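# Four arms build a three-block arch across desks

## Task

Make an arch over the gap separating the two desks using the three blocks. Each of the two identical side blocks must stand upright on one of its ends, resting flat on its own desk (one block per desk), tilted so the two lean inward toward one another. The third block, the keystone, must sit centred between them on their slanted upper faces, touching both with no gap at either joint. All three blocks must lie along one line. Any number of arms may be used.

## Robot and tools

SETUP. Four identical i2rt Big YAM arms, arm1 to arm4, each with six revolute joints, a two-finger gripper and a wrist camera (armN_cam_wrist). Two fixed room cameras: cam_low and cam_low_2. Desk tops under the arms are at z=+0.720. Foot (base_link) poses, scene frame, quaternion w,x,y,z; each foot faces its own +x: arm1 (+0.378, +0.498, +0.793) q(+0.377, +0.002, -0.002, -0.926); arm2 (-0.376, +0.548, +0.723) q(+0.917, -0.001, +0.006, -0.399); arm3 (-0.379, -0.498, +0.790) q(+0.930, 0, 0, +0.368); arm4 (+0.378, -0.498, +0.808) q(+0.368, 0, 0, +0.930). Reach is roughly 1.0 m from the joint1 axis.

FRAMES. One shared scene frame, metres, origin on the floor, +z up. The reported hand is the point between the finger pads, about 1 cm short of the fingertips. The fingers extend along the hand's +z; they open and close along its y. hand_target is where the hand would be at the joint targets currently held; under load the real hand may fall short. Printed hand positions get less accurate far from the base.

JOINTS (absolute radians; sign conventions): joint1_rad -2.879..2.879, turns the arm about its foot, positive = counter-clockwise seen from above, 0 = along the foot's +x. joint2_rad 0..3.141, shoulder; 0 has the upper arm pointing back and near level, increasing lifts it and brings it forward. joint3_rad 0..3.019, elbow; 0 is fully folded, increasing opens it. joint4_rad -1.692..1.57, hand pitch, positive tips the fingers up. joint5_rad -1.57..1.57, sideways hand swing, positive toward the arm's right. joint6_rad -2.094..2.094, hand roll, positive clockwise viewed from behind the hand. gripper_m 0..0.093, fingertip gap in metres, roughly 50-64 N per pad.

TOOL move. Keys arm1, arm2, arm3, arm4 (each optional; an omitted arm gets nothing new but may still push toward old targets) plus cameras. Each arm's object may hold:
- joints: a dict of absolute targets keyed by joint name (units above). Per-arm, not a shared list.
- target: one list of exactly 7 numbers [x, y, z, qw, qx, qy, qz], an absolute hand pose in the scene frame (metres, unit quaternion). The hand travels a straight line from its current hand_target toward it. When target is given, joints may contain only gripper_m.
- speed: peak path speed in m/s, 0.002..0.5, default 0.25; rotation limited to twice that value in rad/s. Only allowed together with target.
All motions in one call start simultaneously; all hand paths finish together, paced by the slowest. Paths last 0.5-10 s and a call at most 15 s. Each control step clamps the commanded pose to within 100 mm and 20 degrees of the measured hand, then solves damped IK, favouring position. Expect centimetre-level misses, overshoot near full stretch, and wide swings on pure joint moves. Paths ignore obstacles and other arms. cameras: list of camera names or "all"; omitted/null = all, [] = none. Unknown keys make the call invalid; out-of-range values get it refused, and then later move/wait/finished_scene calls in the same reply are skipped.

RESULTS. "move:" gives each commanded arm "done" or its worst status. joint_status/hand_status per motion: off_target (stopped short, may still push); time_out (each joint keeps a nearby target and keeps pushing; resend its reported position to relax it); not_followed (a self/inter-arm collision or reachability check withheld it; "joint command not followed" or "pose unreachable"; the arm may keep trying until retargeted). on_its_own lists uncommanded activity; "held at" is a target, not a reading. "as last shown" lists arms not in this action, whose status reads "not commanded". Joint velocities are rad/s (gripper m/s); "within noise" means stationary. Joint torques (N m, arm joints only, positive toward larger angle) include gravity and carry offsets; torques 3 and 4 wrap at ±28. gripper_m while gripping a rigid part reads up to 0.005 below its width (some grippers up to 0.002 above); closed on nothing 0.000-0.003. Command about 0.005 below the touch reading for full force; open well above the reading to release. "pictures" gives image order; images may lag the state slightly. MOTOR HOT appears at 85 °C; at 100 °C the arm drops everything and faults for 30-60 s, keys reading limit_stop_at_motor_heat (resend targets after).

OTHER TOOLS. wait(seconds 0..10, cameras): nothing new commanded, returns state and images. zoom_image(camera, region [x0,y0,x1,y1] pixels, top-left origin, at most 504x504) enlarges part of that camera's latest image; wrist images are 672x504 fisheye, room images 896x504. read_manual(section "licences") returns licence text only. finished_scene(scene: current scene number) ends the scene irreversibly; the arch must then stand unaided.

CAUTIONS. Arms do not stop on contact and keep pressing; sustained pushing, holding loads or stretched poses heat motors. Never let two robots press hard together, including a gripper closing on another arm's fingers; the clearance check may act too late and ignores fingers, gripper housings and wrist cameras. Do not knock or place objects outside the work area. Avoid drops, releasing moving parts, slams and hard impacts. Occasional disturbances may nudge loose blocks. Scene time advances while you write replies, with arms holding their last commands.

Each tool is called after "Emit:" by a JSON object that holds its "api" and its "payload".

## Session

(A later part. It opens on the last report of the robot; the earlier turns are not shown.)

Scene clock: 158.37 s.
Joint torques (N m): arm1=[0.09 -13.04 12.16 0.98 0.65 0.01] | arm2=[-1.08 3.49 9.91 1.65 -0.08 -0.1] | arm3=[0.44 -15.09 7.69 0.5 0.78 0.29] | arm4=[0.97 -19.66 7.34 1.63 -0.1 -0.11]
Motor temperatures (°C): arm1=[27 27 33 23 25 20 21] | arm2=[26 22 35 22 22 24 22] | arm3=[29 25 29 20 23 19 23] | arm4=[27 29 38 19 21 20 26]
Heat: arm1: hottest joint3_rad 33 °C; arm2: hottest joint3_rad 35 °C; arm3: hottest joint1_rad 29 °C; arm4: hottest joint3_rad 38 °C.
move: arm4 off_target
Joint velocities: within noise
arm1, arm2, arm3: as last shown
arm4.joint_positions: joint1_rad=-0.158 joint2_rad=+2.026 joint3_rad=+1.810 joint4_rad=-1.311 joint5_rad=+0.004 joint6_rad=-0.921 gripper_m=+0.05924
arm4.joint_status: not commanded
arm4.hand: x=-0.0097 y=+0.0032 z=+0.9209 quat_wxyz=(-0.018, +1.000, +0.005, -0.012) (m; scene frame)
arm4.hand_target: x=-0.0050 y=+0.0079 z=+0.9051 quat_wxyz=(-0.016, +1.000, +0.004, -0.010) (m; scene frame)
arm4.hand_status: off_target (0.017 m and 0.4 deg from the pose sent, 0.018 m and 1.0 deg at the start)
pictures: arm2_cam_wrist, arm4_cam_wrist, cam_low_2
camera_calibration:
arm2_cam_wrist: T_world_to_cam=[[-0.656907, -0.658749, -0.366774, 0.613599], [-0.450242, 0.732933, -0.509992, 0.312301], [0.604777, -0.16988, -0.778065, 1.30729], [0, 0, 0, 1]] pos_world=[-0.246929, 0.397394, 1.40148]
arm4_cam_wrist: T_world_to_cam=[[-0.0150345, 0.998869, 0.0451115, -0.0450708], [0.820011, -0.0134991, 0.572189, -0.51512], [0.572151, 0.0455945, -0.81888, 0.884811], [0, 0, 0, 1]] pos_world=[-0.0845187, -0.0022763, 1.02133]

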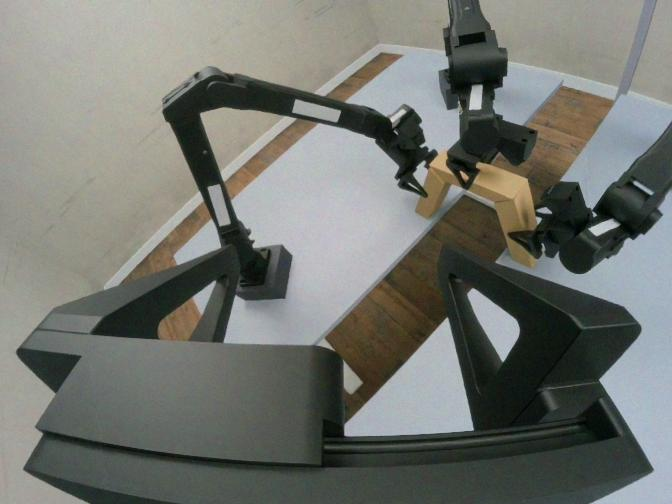

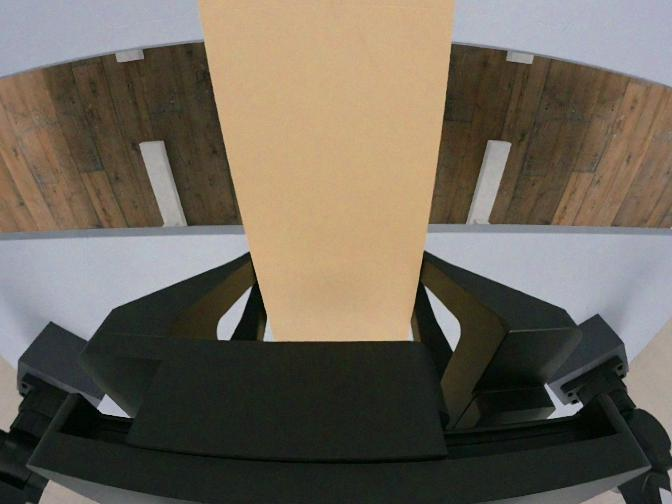

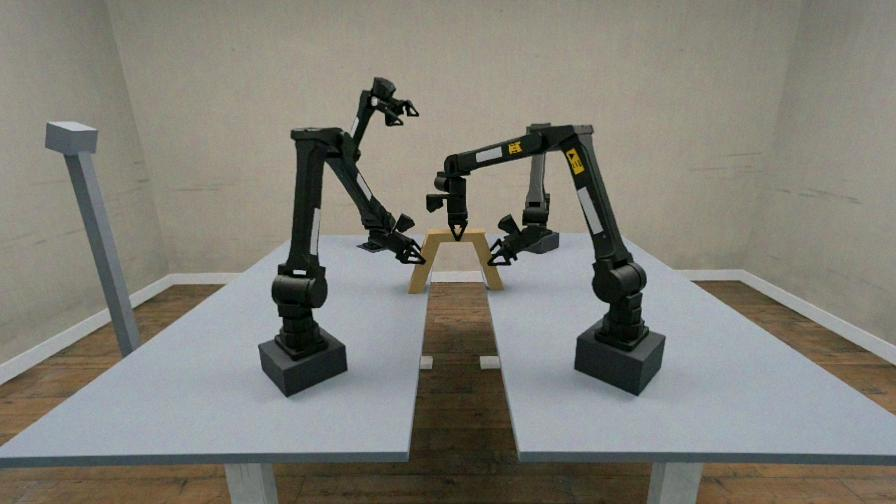

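Emit:
{"api": "move", "payload": {"arm4": {"target": [-0.005, 0.008, 0.87, -0.016, 1, 0.003, -0.010], "speed": 0.06}, "cameras": ["cam_low_2","arm2_cam_wrist","arm4_cam_wrist"]}}

Emit:
{"api": "zoom_image", "payload": {"camera": "arm2_cam_wrist", "region": [400, 110, 560, 290]}}

Emit:
{"api": "zoom_image", "payload": {"camera": "cam_low_2", "region": [400, 190, 520, 310]}}

Emit:
{"api": "zoom_image", "payload": {"camera": "cam_low_2", "region": [420, 215, 500, 265]}}

Scene clock: 162.33 s.
Joint torques (N m): arm1=[0.21 -12.98 12.22 0.98 0.63 0] | arm2=[-0.97 3.78 9.98 1.55 -0.11 -0.07] | arm3=[0.26 -15.15 7.65 0.51 0.82 0.29] | arm4=[0.97 -16.15 6.39 2.44 -0.11 -0.01]
Motor temperatures (°C): arm1=[27 27 33 23 25 20 21] | arm2=[26 22 35 22 22 24 22] | arm3=[29 25 29 20 23 19 23] | arm4=[27 29 38 19 21 20 26]
Heat: arm1: hottest joint3_rad 33 °C; arm2: hottest joint3_rad 35 °C; arm3: hottest joint1_rad 29 °C; arm4: hottest joint3_rad 38 °C.
move: arm4 off_target
Joint velocities: within noise
arm1.joint_positions: joint1_rad=+0.582 joint2_rad=+1.901 joint3_rad=+1.171 joint4_rad=-0.490 joint5_rad=+1.037 joint6_rad=+1.161 gripper_m=+0.07492
arm1.joint_status: not commanded
arm1.hand: x=+0.1157 y=-0.0069 z=+0.8536 quat_wxyz=(+0.004, -0.861, +0.004, +0.509) (m; scene frame)
arm1.hand_target: x=+0.1114 y=-0.0250 z=+0.8685 quat_wxyz=(-0.020, -0.857, +0.020, +0.515) (m; scene frame)
arm1.hand_status: not commanded
arm2, arm3: as last shown
arm4.joint_positions: joint1_rad=-0.158 joint2_rad=+1.999 joint3_rad=+1.763 joint4_rad=-1.249 joint5_rad=+0.004 joint6_rad=-0.930 gripper_m=+0.05924
arm4.joint_status: not commanded
arm4.hand: x=-0.0098 y=+0.0033 z=+0.9202 quat_wxyz=(-0.035, +0.999, +0.009, -0.024) (m; scene frame)
arm4.hand_target: x=-0.0031 y=+0.0051 z=+0.8718 quat_wxyz=(-0.016, +1.000, +0.005, -0.010) (m; scene frame)
arm4.hand_status: off_target (0.051 m and 2.8 deg from the pose sent, 0.051 m and 0.4 deg at the start)
pictures: arm2_cam_wrist, arm4_cam_wrist, cam_low_2
camera_calibration:
arm2_cam_wrist: T_world_to_cam=[[-0.656907, -0.658749, -0.366774, 0.613599], [-0.450242, 0.732933, -0.509992, 0.312301], [0.604777, -0.16988, -0.778065, 1.30729], [0, 0, 0, 1]] pos_world=[-0.246929, 0.397394, 1.40148]
arm4_cam_wrist: T_world_to_cam=[[-0.0226776, 0.996639, 0.078718, -0.0762235], [0.834228, -0.0245278, 0.550873, -0.494732], [0.550952, 0.0781613, -0.830868, 0.89495], [0, 0, 0, 1]] pos_world=[-0.0820839, -0.00611779, 1.02212]

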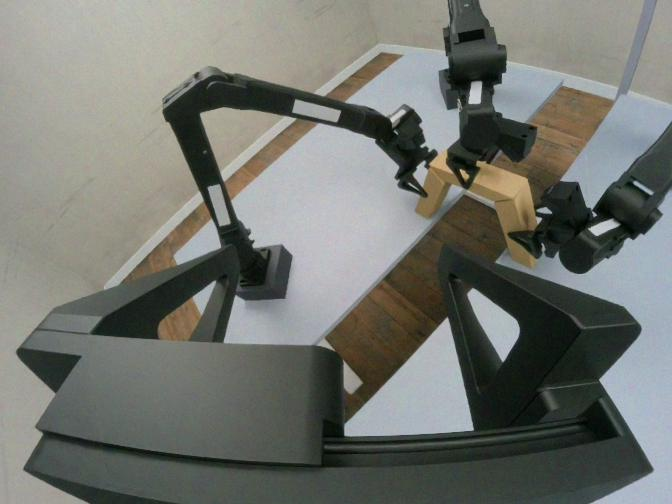

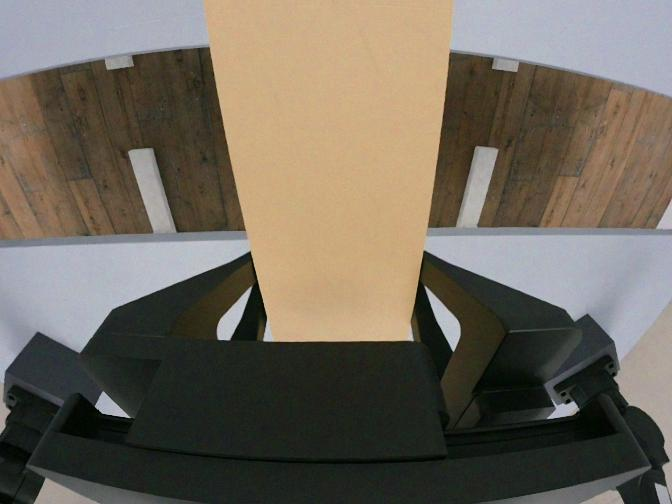

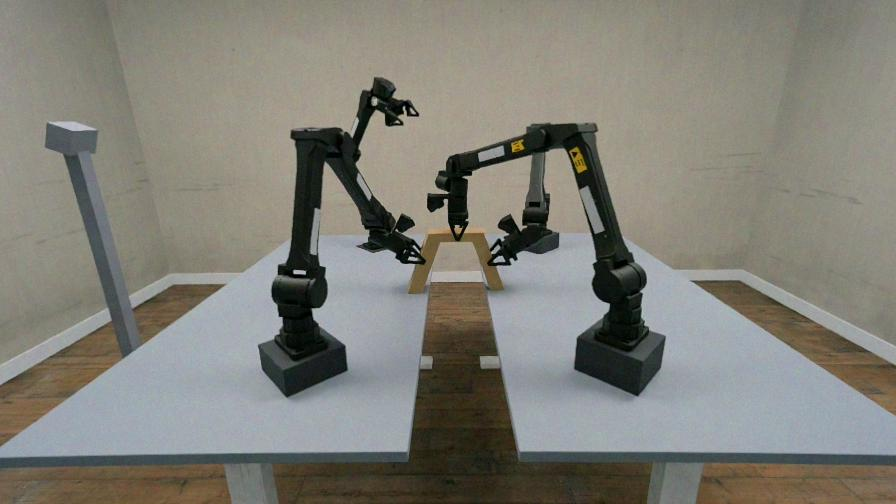

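Scaled by 2.800 from the camera's 672x504 image, which has a finer 960x720 frame.

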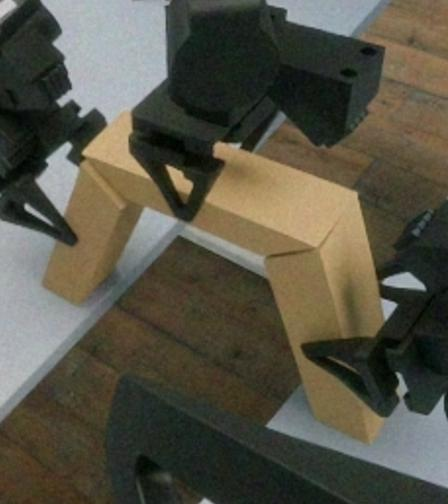

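Scaled by 4.200 from the camera's 896x504 image, which has a finer 1280x720 frame.

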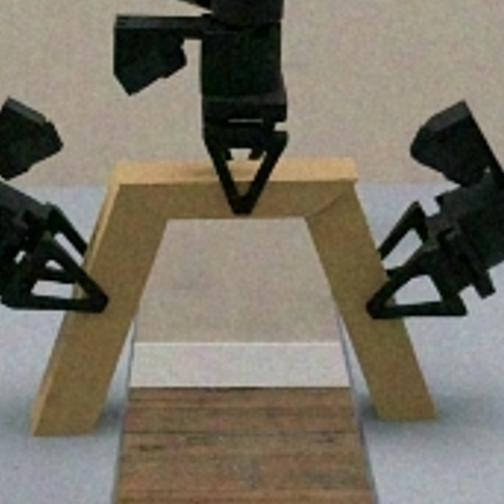

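Scaled by 6.300 from the camera's 896x504 image, which has a finer 1280x720 frame.

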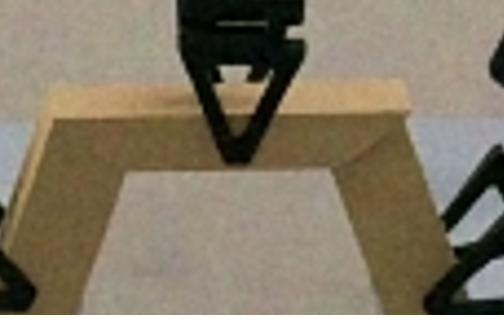

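Emit:
{"api": "move", "payload": {"arm4": {"target": [-0.009, 0.010, 0.932, -0.016, 1, 0.003, -0.010], "speed": 0.06}, "cameras": []}}

Emit:
{"api": "move", "payload": {"arm1": {"joints": {"gripper_m": 0.053}}, "arm3": {"joints": {"gripper_m": 0.055}}, "cameras": ["cam_low_2","arm2_cam_wrist","arm4_cam_wrist"]}}

Emit:
{"api": "zoom_image", "payload": {"camera": "arm2_cam_wrist", "region": [400, 110, 560, 290]}}

Emit:
{"api": "zoom_image", "payload": {"camera": "cam_low_2", "region": [400, 190, 520, 310]}}

Emit:
{"api": "zoom_image", "payload": {"camera": "cam_low_2", "region": [420, 215, 500, 265]}}

Scene clock: 167.63 s.
Joint torques (N m): arm1=[0.09 -12.98 12.22 0.92 0.64 0] | arm2=[-0.97 3.55 9.95 1.51 -0.07 -0.09] | arm3=[0.21 -14.92 7.66 0.53 0.79 0.31] | arm4=[1.14 -19.55 12.16 -0.43 -0.09 0.06]
Motor temperatures (°C): arm1=[27 27 33 23 25 20 21] | arm2=[26 22 35 22 22 24 22] | arm3=[29 25 29 20 23 19 23] | arm4=[26 29 37 19 21 20 26]
Heat: arm1: hottest joint3_rad 33 °C; arm2: hottest joint3_rad 35 °C; arm3: hottest joint1_rad 29 °C; arm4: hottest joint3_rad 37 °C.
move: arm4 off_target
Joint velocities: within noise
arm1, arm2, arm3: as last shown
arm1.joint_positions: joint1_rad=+0.582 joint2_rad=+1.901 joint3_rad=+1.171 joint4_rad=-0.488 joint5_rad=+1.037 joint6_rad=+1.161 gripper_m=+0.07492
arm1.hand: x=+0.1156 y=-0.0071 z=+0.8537 quat_wxyz=(+0.004, -0.861, +0.004, +0.509) (m; scene frame)
arm4.joint_positions: joint1_rad=-0.158 joint2_rad=+2.019 joint3_rad=+1.805 joint4_rad=-1.324 joint5_rad=-0.004 joint6_rad=-0.930 gripper_m=+0.05924
arm4.joint_status: not commanded
arm4.hand: x=-0.0078 y=-0.0014 z=+0.9237 quat_wxyz=(-0.012, +1.000, +0.009, -0.012) (m; scene frame)
arm4.hand_target: x=-0.0106 y=+0.0100 z=+0.9323 quat_wxyz=(-0.017, +1.000, +0.003, -0.015) (m; scene frame)
arm4.hand_status: off_target (0.014 m and 0.9 deg from the pose sent, 0.014 m and 2.8 deg at the start)
pictures: none
No camera images: "cameras" was empty.

Scene clock: 168.17 s.
Joint torques (N m): arm1=[0.21 -13.1 12.23 0.9 0.49 -0.02] | arm2=[-0.79 3.49 9.95 1.61 -0.08 -0.09] | arm3=[0.32 -15.15 7.61 0.51 0.56 0.29] | arm4=[0.85 -19.55 11.95 -0.2 0.01 0.02]
Motor temperatures (°C): arm1=[27 27 33 23 25 20 21] | arm2=[26 22 35 22 22 24 22] | arm3=[29 25 29 20 23 19 23] | arm4=[26 29 37 19 21 20 26]
Heat: arm1: hottest joint3_rad 33 °C; arm2: hottest joint3_rad 35 °C; arm3: hottest joint1_rad 29 °C; arm4: hottest joint3_rad 37 °C.
move: arm1 off_target; arm3 off_target
Joint velocities: within noise
arm1.joint_positions: joint1_rad=+0.582 joint2_rad=+1.901 joint3_rad=+1.171 joint4_rad=-0.488 joint5_rad=+1.041 joint6_rad=+1.161 gripper_m=+0.05915
arm1.joint_status: gripper_m off_target (ended at +0.05918, target +0.05300)
arm1.hand: x=+0.1153 y=-0.0068 z=+0.8543 quat_wxyz=(+0.005, -0.860, +0.005, +0.511) (m; scene frame)
arm1.hand_target: x=+0.1114 y=-0.0250 z=+0.8685 quat_wxyz=(-0.019, -0.857, +0.020, +0.515) (m; scene frame)
arm1.hand_status: not commanded
arm2: as last shown
arm3.joint_positions: joint1_rad=+0.599 joint2_rad=+1.912 joint3_rad=+1.176 joint4_rad=-0.440 joint5_rad=+1.030 joint6_rad=+1.123 gripper_m=+0.06122
arm3.joint_status: gripper_m off_target (ended at +0.06125, target +0.05500)
arm3.hand: x=-0.1129 y=+0.0146 z=+0.8482 quat_wxyz=(-0.512, +0.001, -0.859, -0.003) (m; scene frame)
arm3.hand_target: x=-0.1081 y=+0.0193 z=+0.8521 quat_wxyz=(-0.514, -0.011, -0.858, -0.013) (m; scene frame)
arm3.hand_status: not commanded
arm4.joint_positions: joint1_rad=-0.158 joint2_rad=+2.019 joint3_rad=+1.808 joint4_rad=-1.337 joint5_rad=-0.004 joint6_rad=-0.924 gripper_m=+0.05924
arm4.joint_status: not commanded
arm4.hand: x=-0.0065 y=-0.0031 z=+0.9246 quat_wxyz=(-0.008, +1.000, +0.006, -0.009) (m; scene frame)
arm4.hand_target: x=-0.0094 y=+0.0091 z=+0.9322 quat_wxyz=(-0.015, +1.000, +0.000, -0.013) (m; scene frame)
arm4.hand_status: not commanded
pictures: arm2_cam_wrist, arm4_cam_wrist, cam_low_2
camera_calibration:
arm2_cam_wrist: T_world_to_cam=[[-0.656907, -0.658749, -0.366774, 0.613599], [-0.450242, 0.732933, -0.509992, 0.312301], [0.604777, -0.16988, -0.778065, 1.30729], [0, 0, 0, 1]] pos_world=[-0.246929, 0.397394, 1.40148]
arm4_cam_wrist: T_world_to_cam=[[-0.0186514, 0.999529, 0.0243554, -0.0198311], [0.816307, 0.00115776, 0.577617, -0.524891], [0.577317, 0.0306549, -0.815945, 0.883613], [0, 0, 0, 1]] pos_world=[-0.0820222, -0.00665758, 1.02465]

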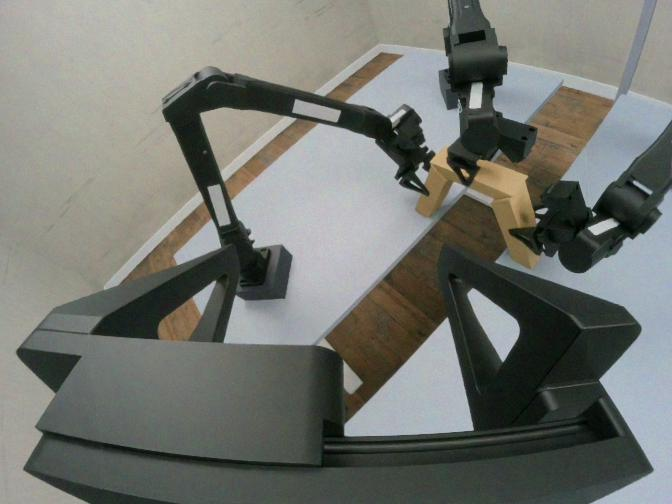

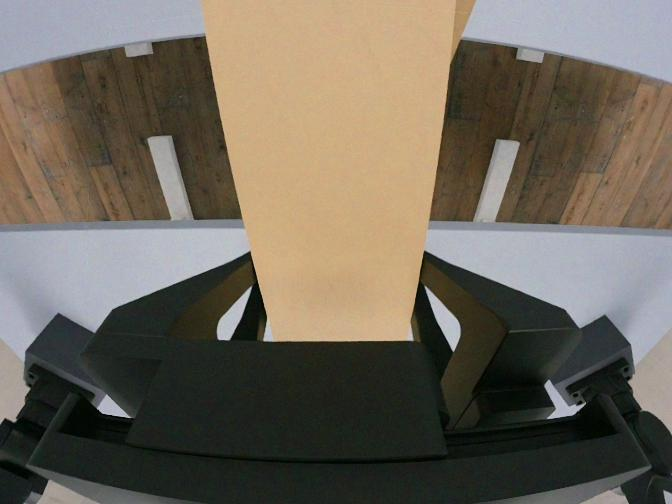

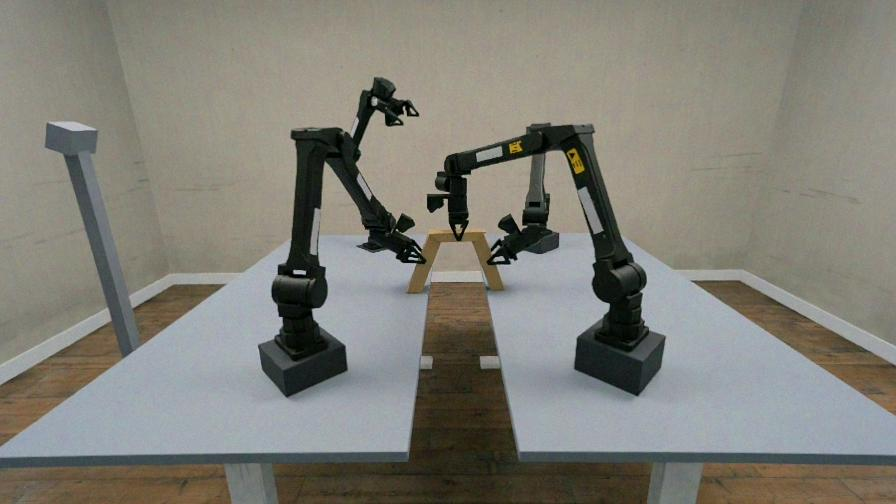

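Scaled by 2.800 from the camera's 672x504 image, which has a finer 960x720 frame.

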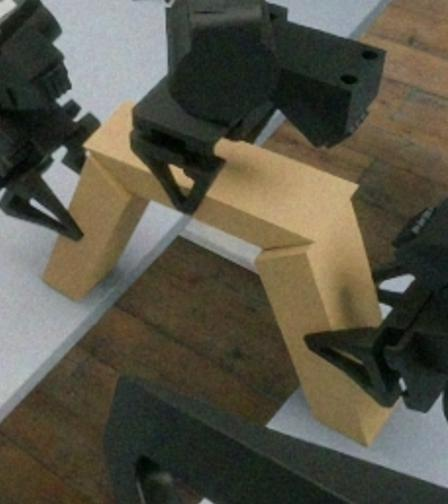

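Scaled by 4.200 from the camera's 896x504 image, which has a finer 1280x720 frame.

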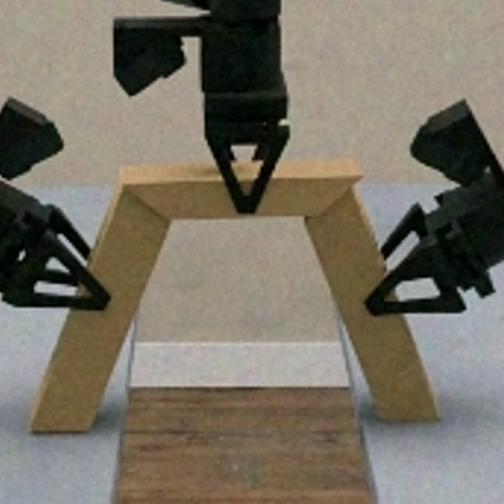

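Scaled by 6.300 from the camera's 896x504 image, which has a finer 1280x720 frame.

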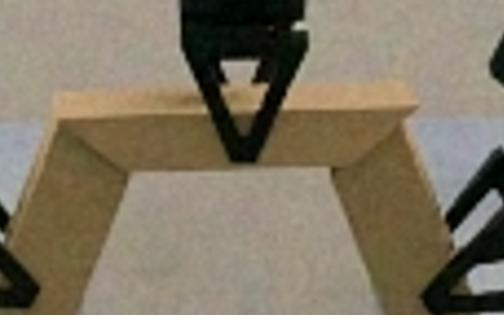

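Emit:
{"api": "move", "payload": {"arm4": {"target": [-0.0135, 0.014, 0.957, -0.018, 1, 0.000, -0.013], "speed": 0.06}, "cameras": []}}

Emit:
{"api": "move", "payload": {"arm1": {"target": [0.118, -0.025, 0.864, -0.019, -0.844, 0.020, 0.536], "speed": 0.05}, "arm3": {"target": [-0.114, 0.0193, 0.848, -0.534, -0.010, -0.845, -0.012], "speed": 0.05}, "cameras": ["cam_low_2","arm2_cam_wrist","arm4_cam_wrist"]}}

Emit:
{"api": "zoom_image", "payload": {"camera": "arm2_cam_wrist", "region": [400, 110, 560, 290]}}

Emit:
{"api": "zoom_image", "payload": {"camera": "cam_low_2", "region": [400, 190, 520, 310]}}

Emit:
{"api": "zoom_image", "payload": {"camera": "cam_low_2", "region": [420, 215, 500, 265]}}

Scene clock: 174.63 s.
Joint torques (N m): arm1=[0.15 -12.98 12.22 0.88 0.49 0] | arm2=[-0.91 3.6 9.98 1.58 -0.07 -0.08] | arm3=[0.38 -15.09 7.62 0.68 0.54 0.26] | arm4=[1.26 -20.48 13.26 -0.17 0.01 0.06]
Motor temperatures (°C): arm1=[27 27 33 23 25 20 21] | arm2=[26 22 35 22 22 24 22] | arm3=[29 25 29 20 23 19 23] | arm4=[26 29 38 19 21 20 27]
Heat: arm1: hottest joint3_rad 33 °C; arm2: hottest joint3_rad 35 °C; arm3: hottest joint1_rad 29 °C; arm4: hottest joint3_rad 38 °C.
move: arm4 off_target
Joint velocities: within noise
arm1.joint_positions: joint1_rad=+0.582 joint2_rad=+1.901 joint3_rad=+1.171 joint4_rad=-0.488 joint5_rad=+1.041 joint6_rad=+1.157 gripper_m=+0.05915
arm1.joint_status: not commanded
arm1.hand: x=+0.1153 y=-0.0068 z=+0.8543 quat_wxyz=(+0.006, -0.860, +0.003, +0.511) (m; scene frame)
arm1.hand_target: x=+0.1114 y=-0.0250 z=+0.8685 quat_wxyz=(-0.018, -0.857, +0.018, +0.515) (m; scene frame)
arm1.hand_status: not commanded
arm2, arm3: as last shown
arm3.joint_positions: joint1_rad=+0.599 joint2_rad=+1.912 joint3_rad=+1.176 joint4_rad=-0.440 joint5_rad=+1.030 joint6_rad=+1.121 gripper_m=+0.06122
arm3.hand: x=-0.1129 y=+0.0146 z=+0.8482 quat_wxyz=(-0.512, +0.002, -0.859, -0.003) (m; scene frame)
arm4.joint_positions: joint1_rad=-0.158 joint2_rad=+2.030 joint3_rad=+1.855 joint4_rad=-1.397 joint5_rad=+0.004 joint6_rad=-0.924 gripper_m=+0.05924
arm4.joint_status: not commanded
arm4.hand: x=-0.0057 y=-0.0021 z=+0.9356 quat_wxyz=(-0.001, +1.000, +0.006, +0.002) (m; scene frame)
arm4.hand_target: x=-0.0120 y=+0.0134 z=+0.9570 quat_wxyz=(-0.020, +1.000, +0.000, -0.012) (m; scene frame)
arm4.hand_status: off_target (0.028 m and 2.7 deg from the pose sent, 0.037 m and 1.5 deg at the start)
pictures: none
No camera images: "cameras" was empty.

Scene clock: 175.70 s.
Joint torques (N m): arm1=[1.26 -12.75 10.59 1.22 1.01 0.04] | arm2=[-0.97 3.84 9.98 1.5 -0.09 -0.1] | arm3=[1.85 -14.62 6.53 1.09 1.12 0.24] | arm4=[1.26 -20.6 13.23 -0.21 0.01 0.06]
Motor temperatures (°C): arm1=[27 27 33 23 25 20 21] | arm2=[26 22 35 22 22 24 22] | arm3=[29 25 29 20 23 19 23] | arm4=[26 30 38 19 21 20 27]
Heat: arm1: hottest joint3_rad 33 °C; arm2: hottest joint3_rad 35 °C; arm3: hottest joint1_rad 29 °C; arm4: hottest joint3_rad 38 °C.
move: arm1 off_target; arm3 done
Joint velocities: within noise
arm1.joint_positions: joint1_rad=+0.588 joint2_rad=+1.911 joint3_rad=+1.171 joint4_rad=-0.456 joint5_rad=+1.078 joint6_rad=+1.155 gripper_m=+0.05915
arm1.joint_status: not commanded
arm1.hand: x=+0.1151 y=-0.0098 z=+0.8556 quat_wxyz=(+0.002, -0.850, +0.009, +0.527) (m; scene frame)
arm1.hand_target: x=+0.1183 y=-0.0246 z=+0.8639 quat_wxyz=(-0.019, -0.844, +0.019, +0.535) (m; scene frame)
arm1.hand_status: off_target (0.018 m and 3.0 deg from the pose sent, 0.021 m and 4.9 deg at the start)
arm2: as last shown
arm3.joint_positions: joint1_rad=+0.599 joint2_rad=+1.923 joint3_rad=+1.176 joint4_rad=-0.410 joint5_rad=+1.067 joint6_rad=+1.118 gripper_m=+0.06122
arm3.joint_status: not commanded
arm3.hand: x=-0.1097 y=+0.0153 z=+0.8491 quat_wxyz=(-0.528, -0.005, -0.849, -0.003) (m; scene frame)
arm3.hand_target: x=-0.1139 y=+0.0192 z=+0.8480 quat_wxyz=(-0.534, -0.009, -0.845, -0.011) (m; scene frame)
arm3.hand_status: done (0.006 m and 1.5 deg from the pose sent, 0.005 m and 3.5 deg at the start)
arm4.joint_positions: joint1_rad=-0.158 joint2_rad=+2.030 joint3_rad=+1.856 joint4_rad=-1.398 joint5_rad=+0.005 joint6_rad=-0.924 gripper_m=+0.05924
arm4.joint_status: not commanded
arm4.hand: x=-0.0053 y=-0.0021 z=+0.9358 quat_wxyz=(-0.001, +1.000, +0.006, +0.002) (m; scene frame)
arm4.hand_target: x=-0.0117 y=+0.0134 z=+0.9571 quat_wxyz=(-0.020, +1.000, +0.000, -0.011) (m; scene frame)
arm4.hand_status: not commanded
pictures: arm2_cam_wrist, arm4_cam_wrist, cam_low_2
camera_calibration:
arm2_cam_wrist: T_world_to_cam=[[-0.656907, -0.658749, -0.366774, 0.613599], [-0.450242, 0.732933, -0.509992, 0.312301], [0.604777, -0.16988, -0.778065, 1.30729], [0, 0, 0, 1]] pos_world=[-0.246929, 0.397394, 1.40148]
arm4_cam_wrist: T_world_to_cam=[[-0.0188893, 0.999771, 0.0100686, -0.00773719], [0.803145, 0.00917496, 0.595713, -0.549396], [0.595484, 0.0193392, -0.803134, 0.88003], [0, 0, 0, 1]] pos_world=[-0.0829458, -0.00424296, 1.03414]

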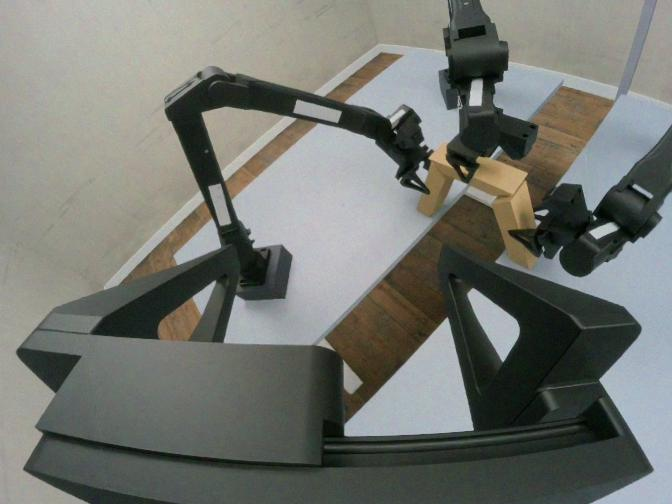

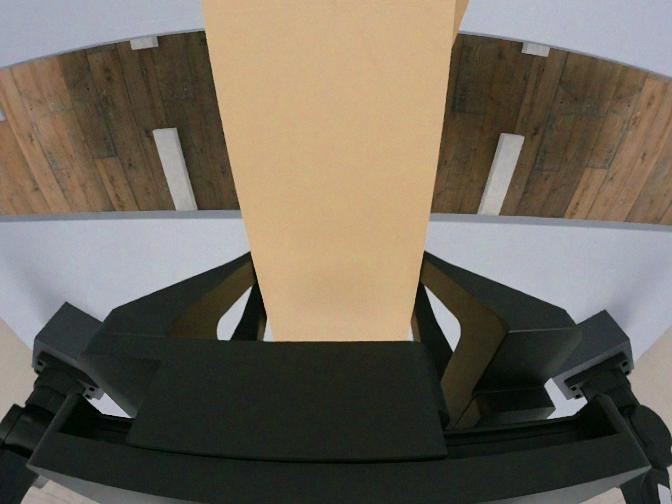

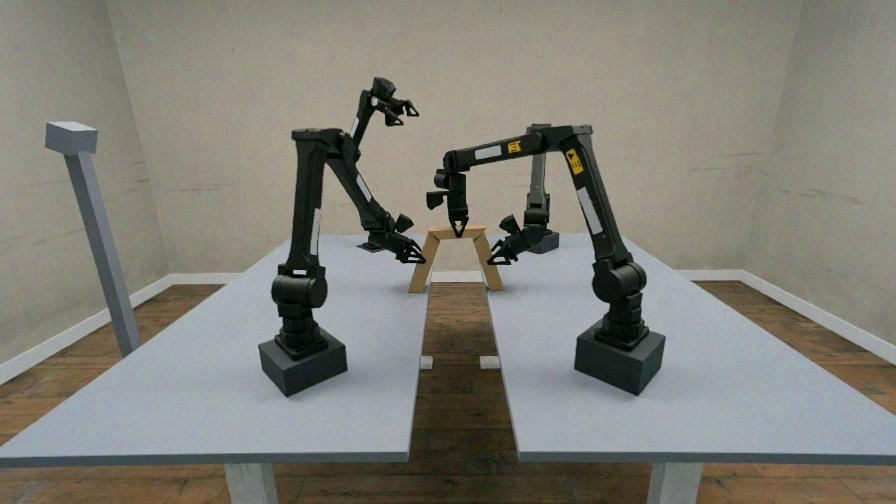

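Scaled by 2.800 from the camera's 672x504 image, which has a finer 960x720 frame.

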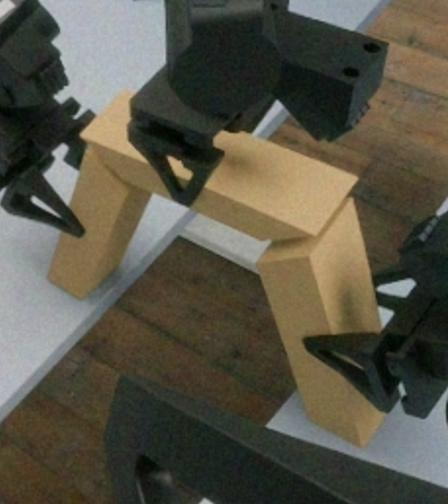

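Scaled by 4.200 from the camera's 896x504 image, which has a finer 1280x720 frame.

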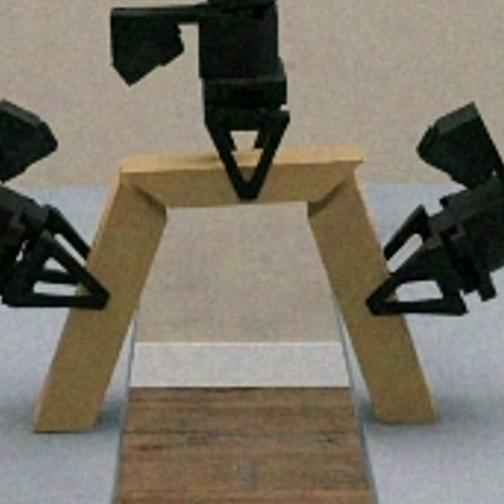

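Scaled by 6.300 from the camera's 896x504 image, which has a finer 1280x720 frame.

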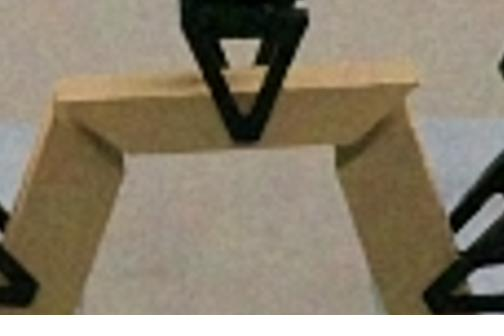

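Emit:
{"api": "zoom_image", "payload": {"camera": "cam_low_2", "region": [400, 265, 430, 300]}}

Emit:
{"api": "zoom_image", "payload": {"camera": "cam_low_2", "region": [480, 265, 510, 300]}}

Emit:
{"api": "zoom_image", "payload": {"camera": "arm2_cam_wrist", "region": [400, 190, 460, 230]}}

Emit:
{"api": "zoom_image", "payload": {"camera": "arm2_cam_wrist", "region": [500, 230, 560, 280]}}

Scaled by 14.400 from the camera's 896x504 image, which has a finer 1280x720 frame.

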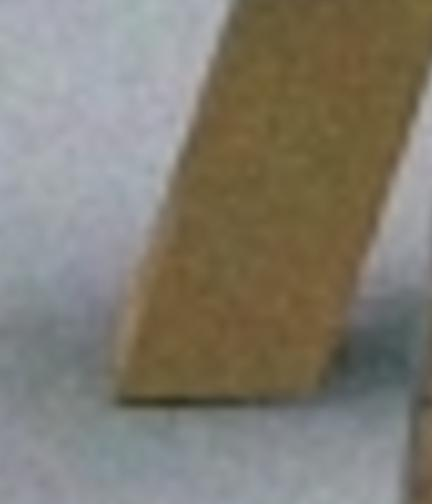

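Scaled by 14.400 from the camera's 896x504 image, which has a finer 1280x720 frame.

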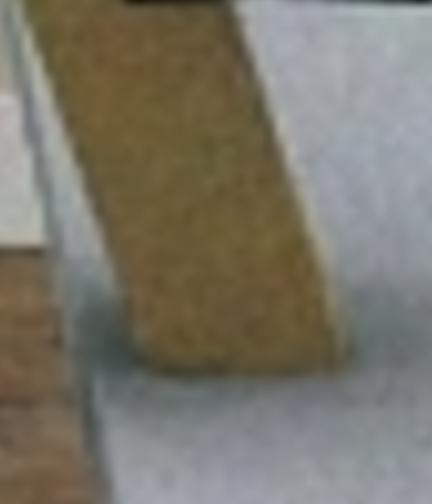

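Scaled by 8.400 from the camera's 672x504 image, which has a finer 960x720 frame.

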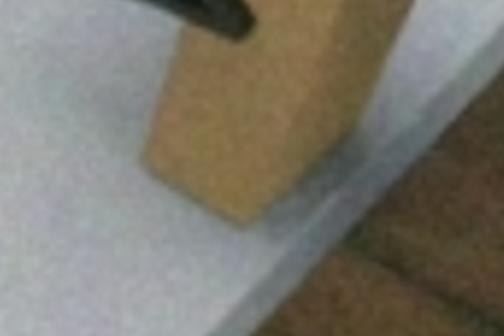

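Scaled by 8.400 from the camera's 672x504 image, which has a finer 960x720 frame.

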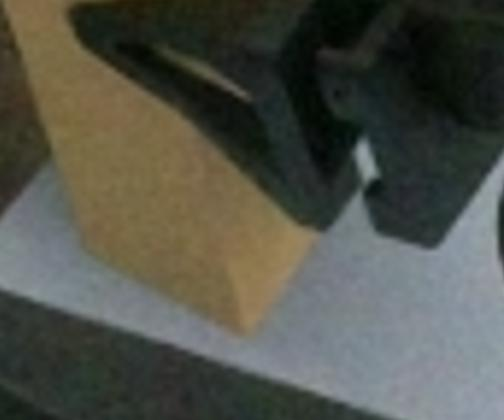

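Emit:
{"api": "move", "payload": {"arm1": {"target": [0.124, -0.0225, 0.863, -0.019, -0.838, 0.020, 0.545], "speed": 0.05}, "arm3": {"target": [-0.122, 0.0193, 0.848, -0.545, -0.010, -0.838, -0.012], "speed": 0.05}, "arm4": {"target": [-0.0165, 0.0185, 0.955, -0.018, 1, 0.000, -0.013], "speed": 0.06}, "cameras": ["cam_low_2","arm2_cam_wrist","arm4_cam_wrist"]}}

Emit:
{"api": "zoom_image", "payload": {"camera": "arm2_cam_wrist", "region": [400, 110, 560, 290]}}

Emit:
{"api": "zoom_image", "payload": {"camera": "cam_low_2", "region": [400, 190, 520, 310]}}

Emit:
{"api": "zoom_image", "payload": {"camera": "cam_low_2", "region": [420, 215, 500, 265]}}

Scene clock: 188.97 s.
Joint torques (N m): arm1=[1.32 -13.1 9.31 1.25 1.05 0.13] | arm2=[-1.03 4.01 9.96 1.63 -0.1 -0.1] | arm3=[1.67 -14.56 6.22 0.8 1.19 0.28] | arm4=[1.26 -20.84 13.33 -0.2 -0.18 0.06]
Motor temperatures (°C): arm1=[26 27 32 23 25 20 22] | arm2=[26 22 35 22 22 24 22] | arm3=[29 27 28 20 24 19 24] | arm4=[26 31 40 19 21 20 27]
Heat: arm1: hottest joint3_rad 32 °C; arm2: hottest joint3_rad 35 °C; arm3: hottest joint1_rad 29 °C; arm4: hottest joint3_rad 40 °C.
move: arm1 off_target; arm3 done; arm4 off_target
Joint velocities: within noise
arm1.joint_positions: joint1_rad=+0.599 joint2_rad=+1.916 joint3_rad=+1.171 joint4_rad=-0.445 joint5_rad=+1.102 joint6_rad=+1.155 gripper_m=+0.05915
arm1.joint_status: not commanded
arm1.hand: x=+0.1187 y=-0.0120 z=+0.8571 quat_wxyz=(+0.001, -0.844, +0.008, +0.537) (m; scene frame)
arm1.hand_target: x=+0.1241 y=-0.0222 z=+0.8630 quat_wxyz=(-0.019, -0.838, +0.020, +0.545) (m; scene frame)
arm1.hand_status: off_target (0.013 m and 2.9 deg from the pose sent, 0.017 m and 3.7 deg at the start)
arm2: as last shown
arm3.joint_positions: joint1_rad=+0.614 joint2_rad=+1.927 joint3_rad=+1.171 joint4_rad=-0.403 joint5_rad=+1.096 joint6_rad=+1.126 gripper_m=+0.06122
arm3.joint_status: not commanded
arm3.hand: x=-0.1157 y=+0.0157 z=+0.8500 quat_wxyz=(-0.539, -0.005, -0.843, -0.003) (m; scene frame)
arm3.hand_target: x=-0.1222 y=+0.0193 z=+0.8478 quat_wxyz=(-0.545, -0.009, -0.839, -0.012) (m; scene frame)
arm3.hand_status: done (0.008 m and 1.5 deg from the pose sent, 0.013 m and 2.7 deg at the start)
arm4.joint_positions: joint1_rad=-0.158 joint2_rad=+2.047 joint3_rad=+1.876 joint4_rad=-1.401 joint5_rad=+0.002 joint6_rad=-0.924 gripper_m=+0.05924
arm4.joint_status: not commanded
arm4.hand: x=-0.0091 y=+0.0019 z=+0.9327 quat_wxyz=(+0.000, +1.000, +0.006, +0.001) (m; scene frame)
arm4.hand_target: x=-0.0158 y=+0.0173 z=+0.9552 quat_wxyz=(-0.018, +1.000, +0.000, -0.014) (m; scene frame)
arm4.hand_status: off_target (0.029 m and 2.8 deg from the pose sent, 0.030 m and 2.7 deg at the start)
pictures: arm2_cam_wrist, arm4_cam_wrist, cam_low_2
camera_calibration:
arm2_cam_wrist: T_world_to_cam=[[-0.656907, -0.658749, -0.366774, 0.613599], [-0.450242, 0.732933, -0.509992, 0.312301], [0.604777, -0.16988, -0.778065, 1.30729], [0, 0, 0, 1]] pos_world=[-0.246929, 0.397394, 1.40148]
arm4_cam_wrist: T_world_to_cam=[[-0.0188668, 0.999791, 0.00788909, -0.00972777], [0.804413, 0.0104929, 0.593978, -0.542921], [0.593771, 0.0175526, -0.804443, 0.880966], [0, 0, 0, 1]] pos_world=[-0.0865436, -0.0000406379, 1.03125]

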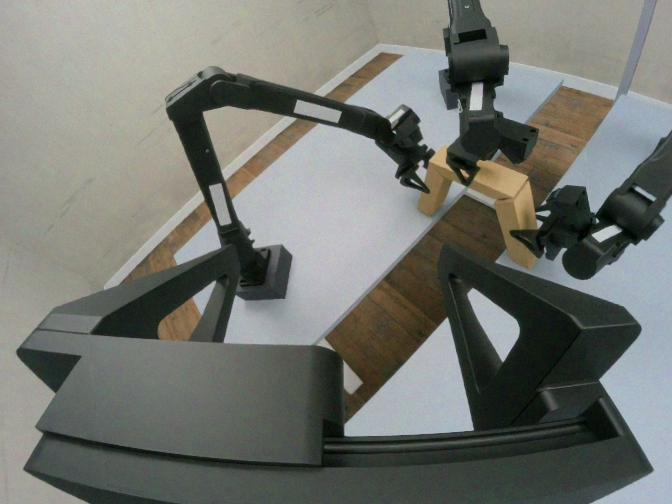

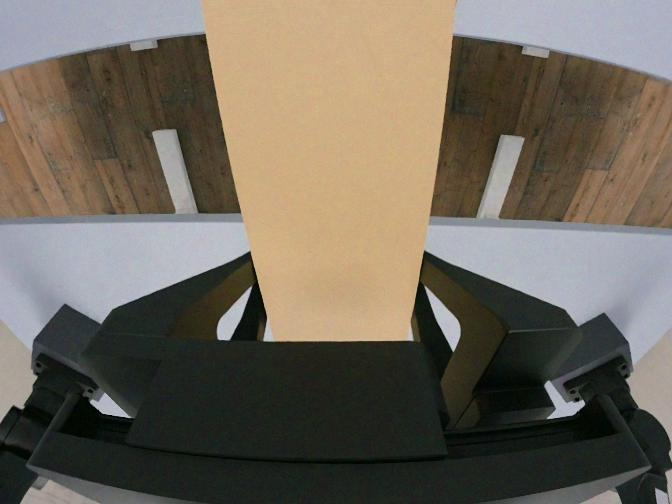

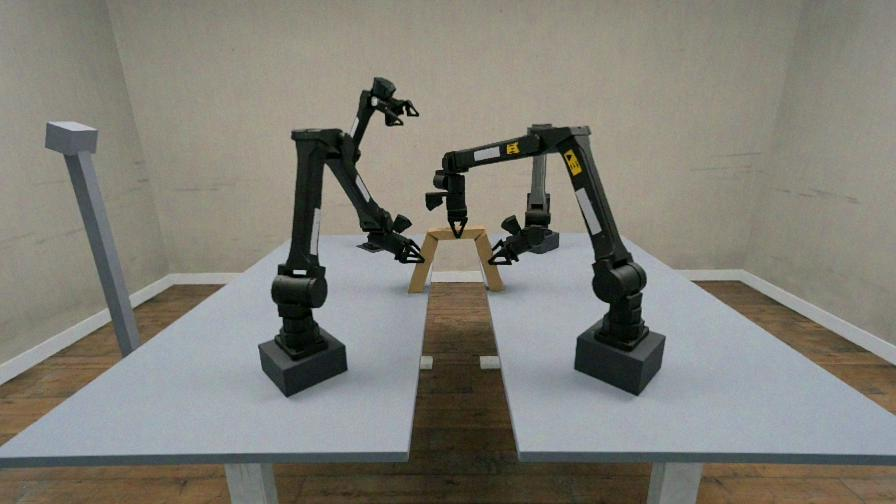

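Scaled by 2.800 from the camera's 672x504 image, which has a finer 960x720 frame.

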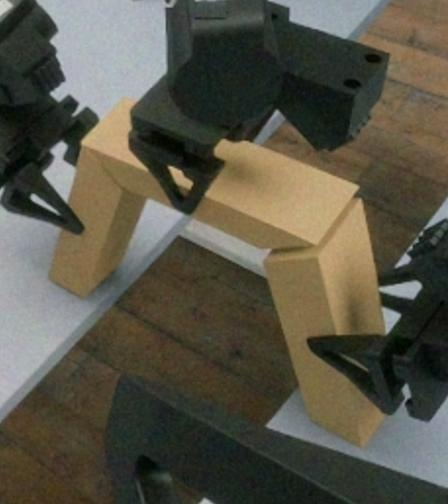

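Scaled by 4.200 from the camera's 896x504 image, which has a finer 1280x720 frame.

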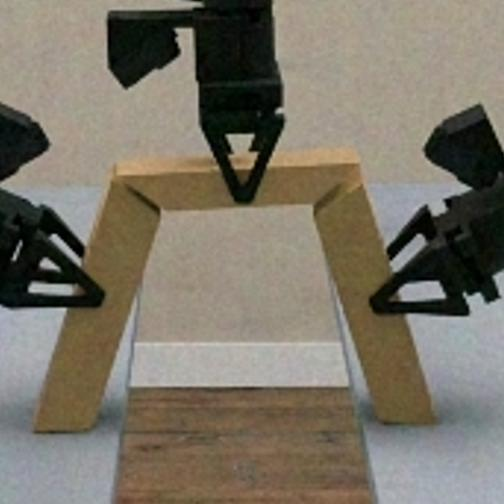

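Scaled by 6.300 from the camera's 896x504 image, which has a finer 1280x720 frame.

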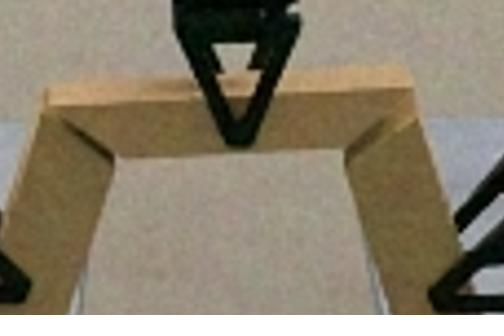

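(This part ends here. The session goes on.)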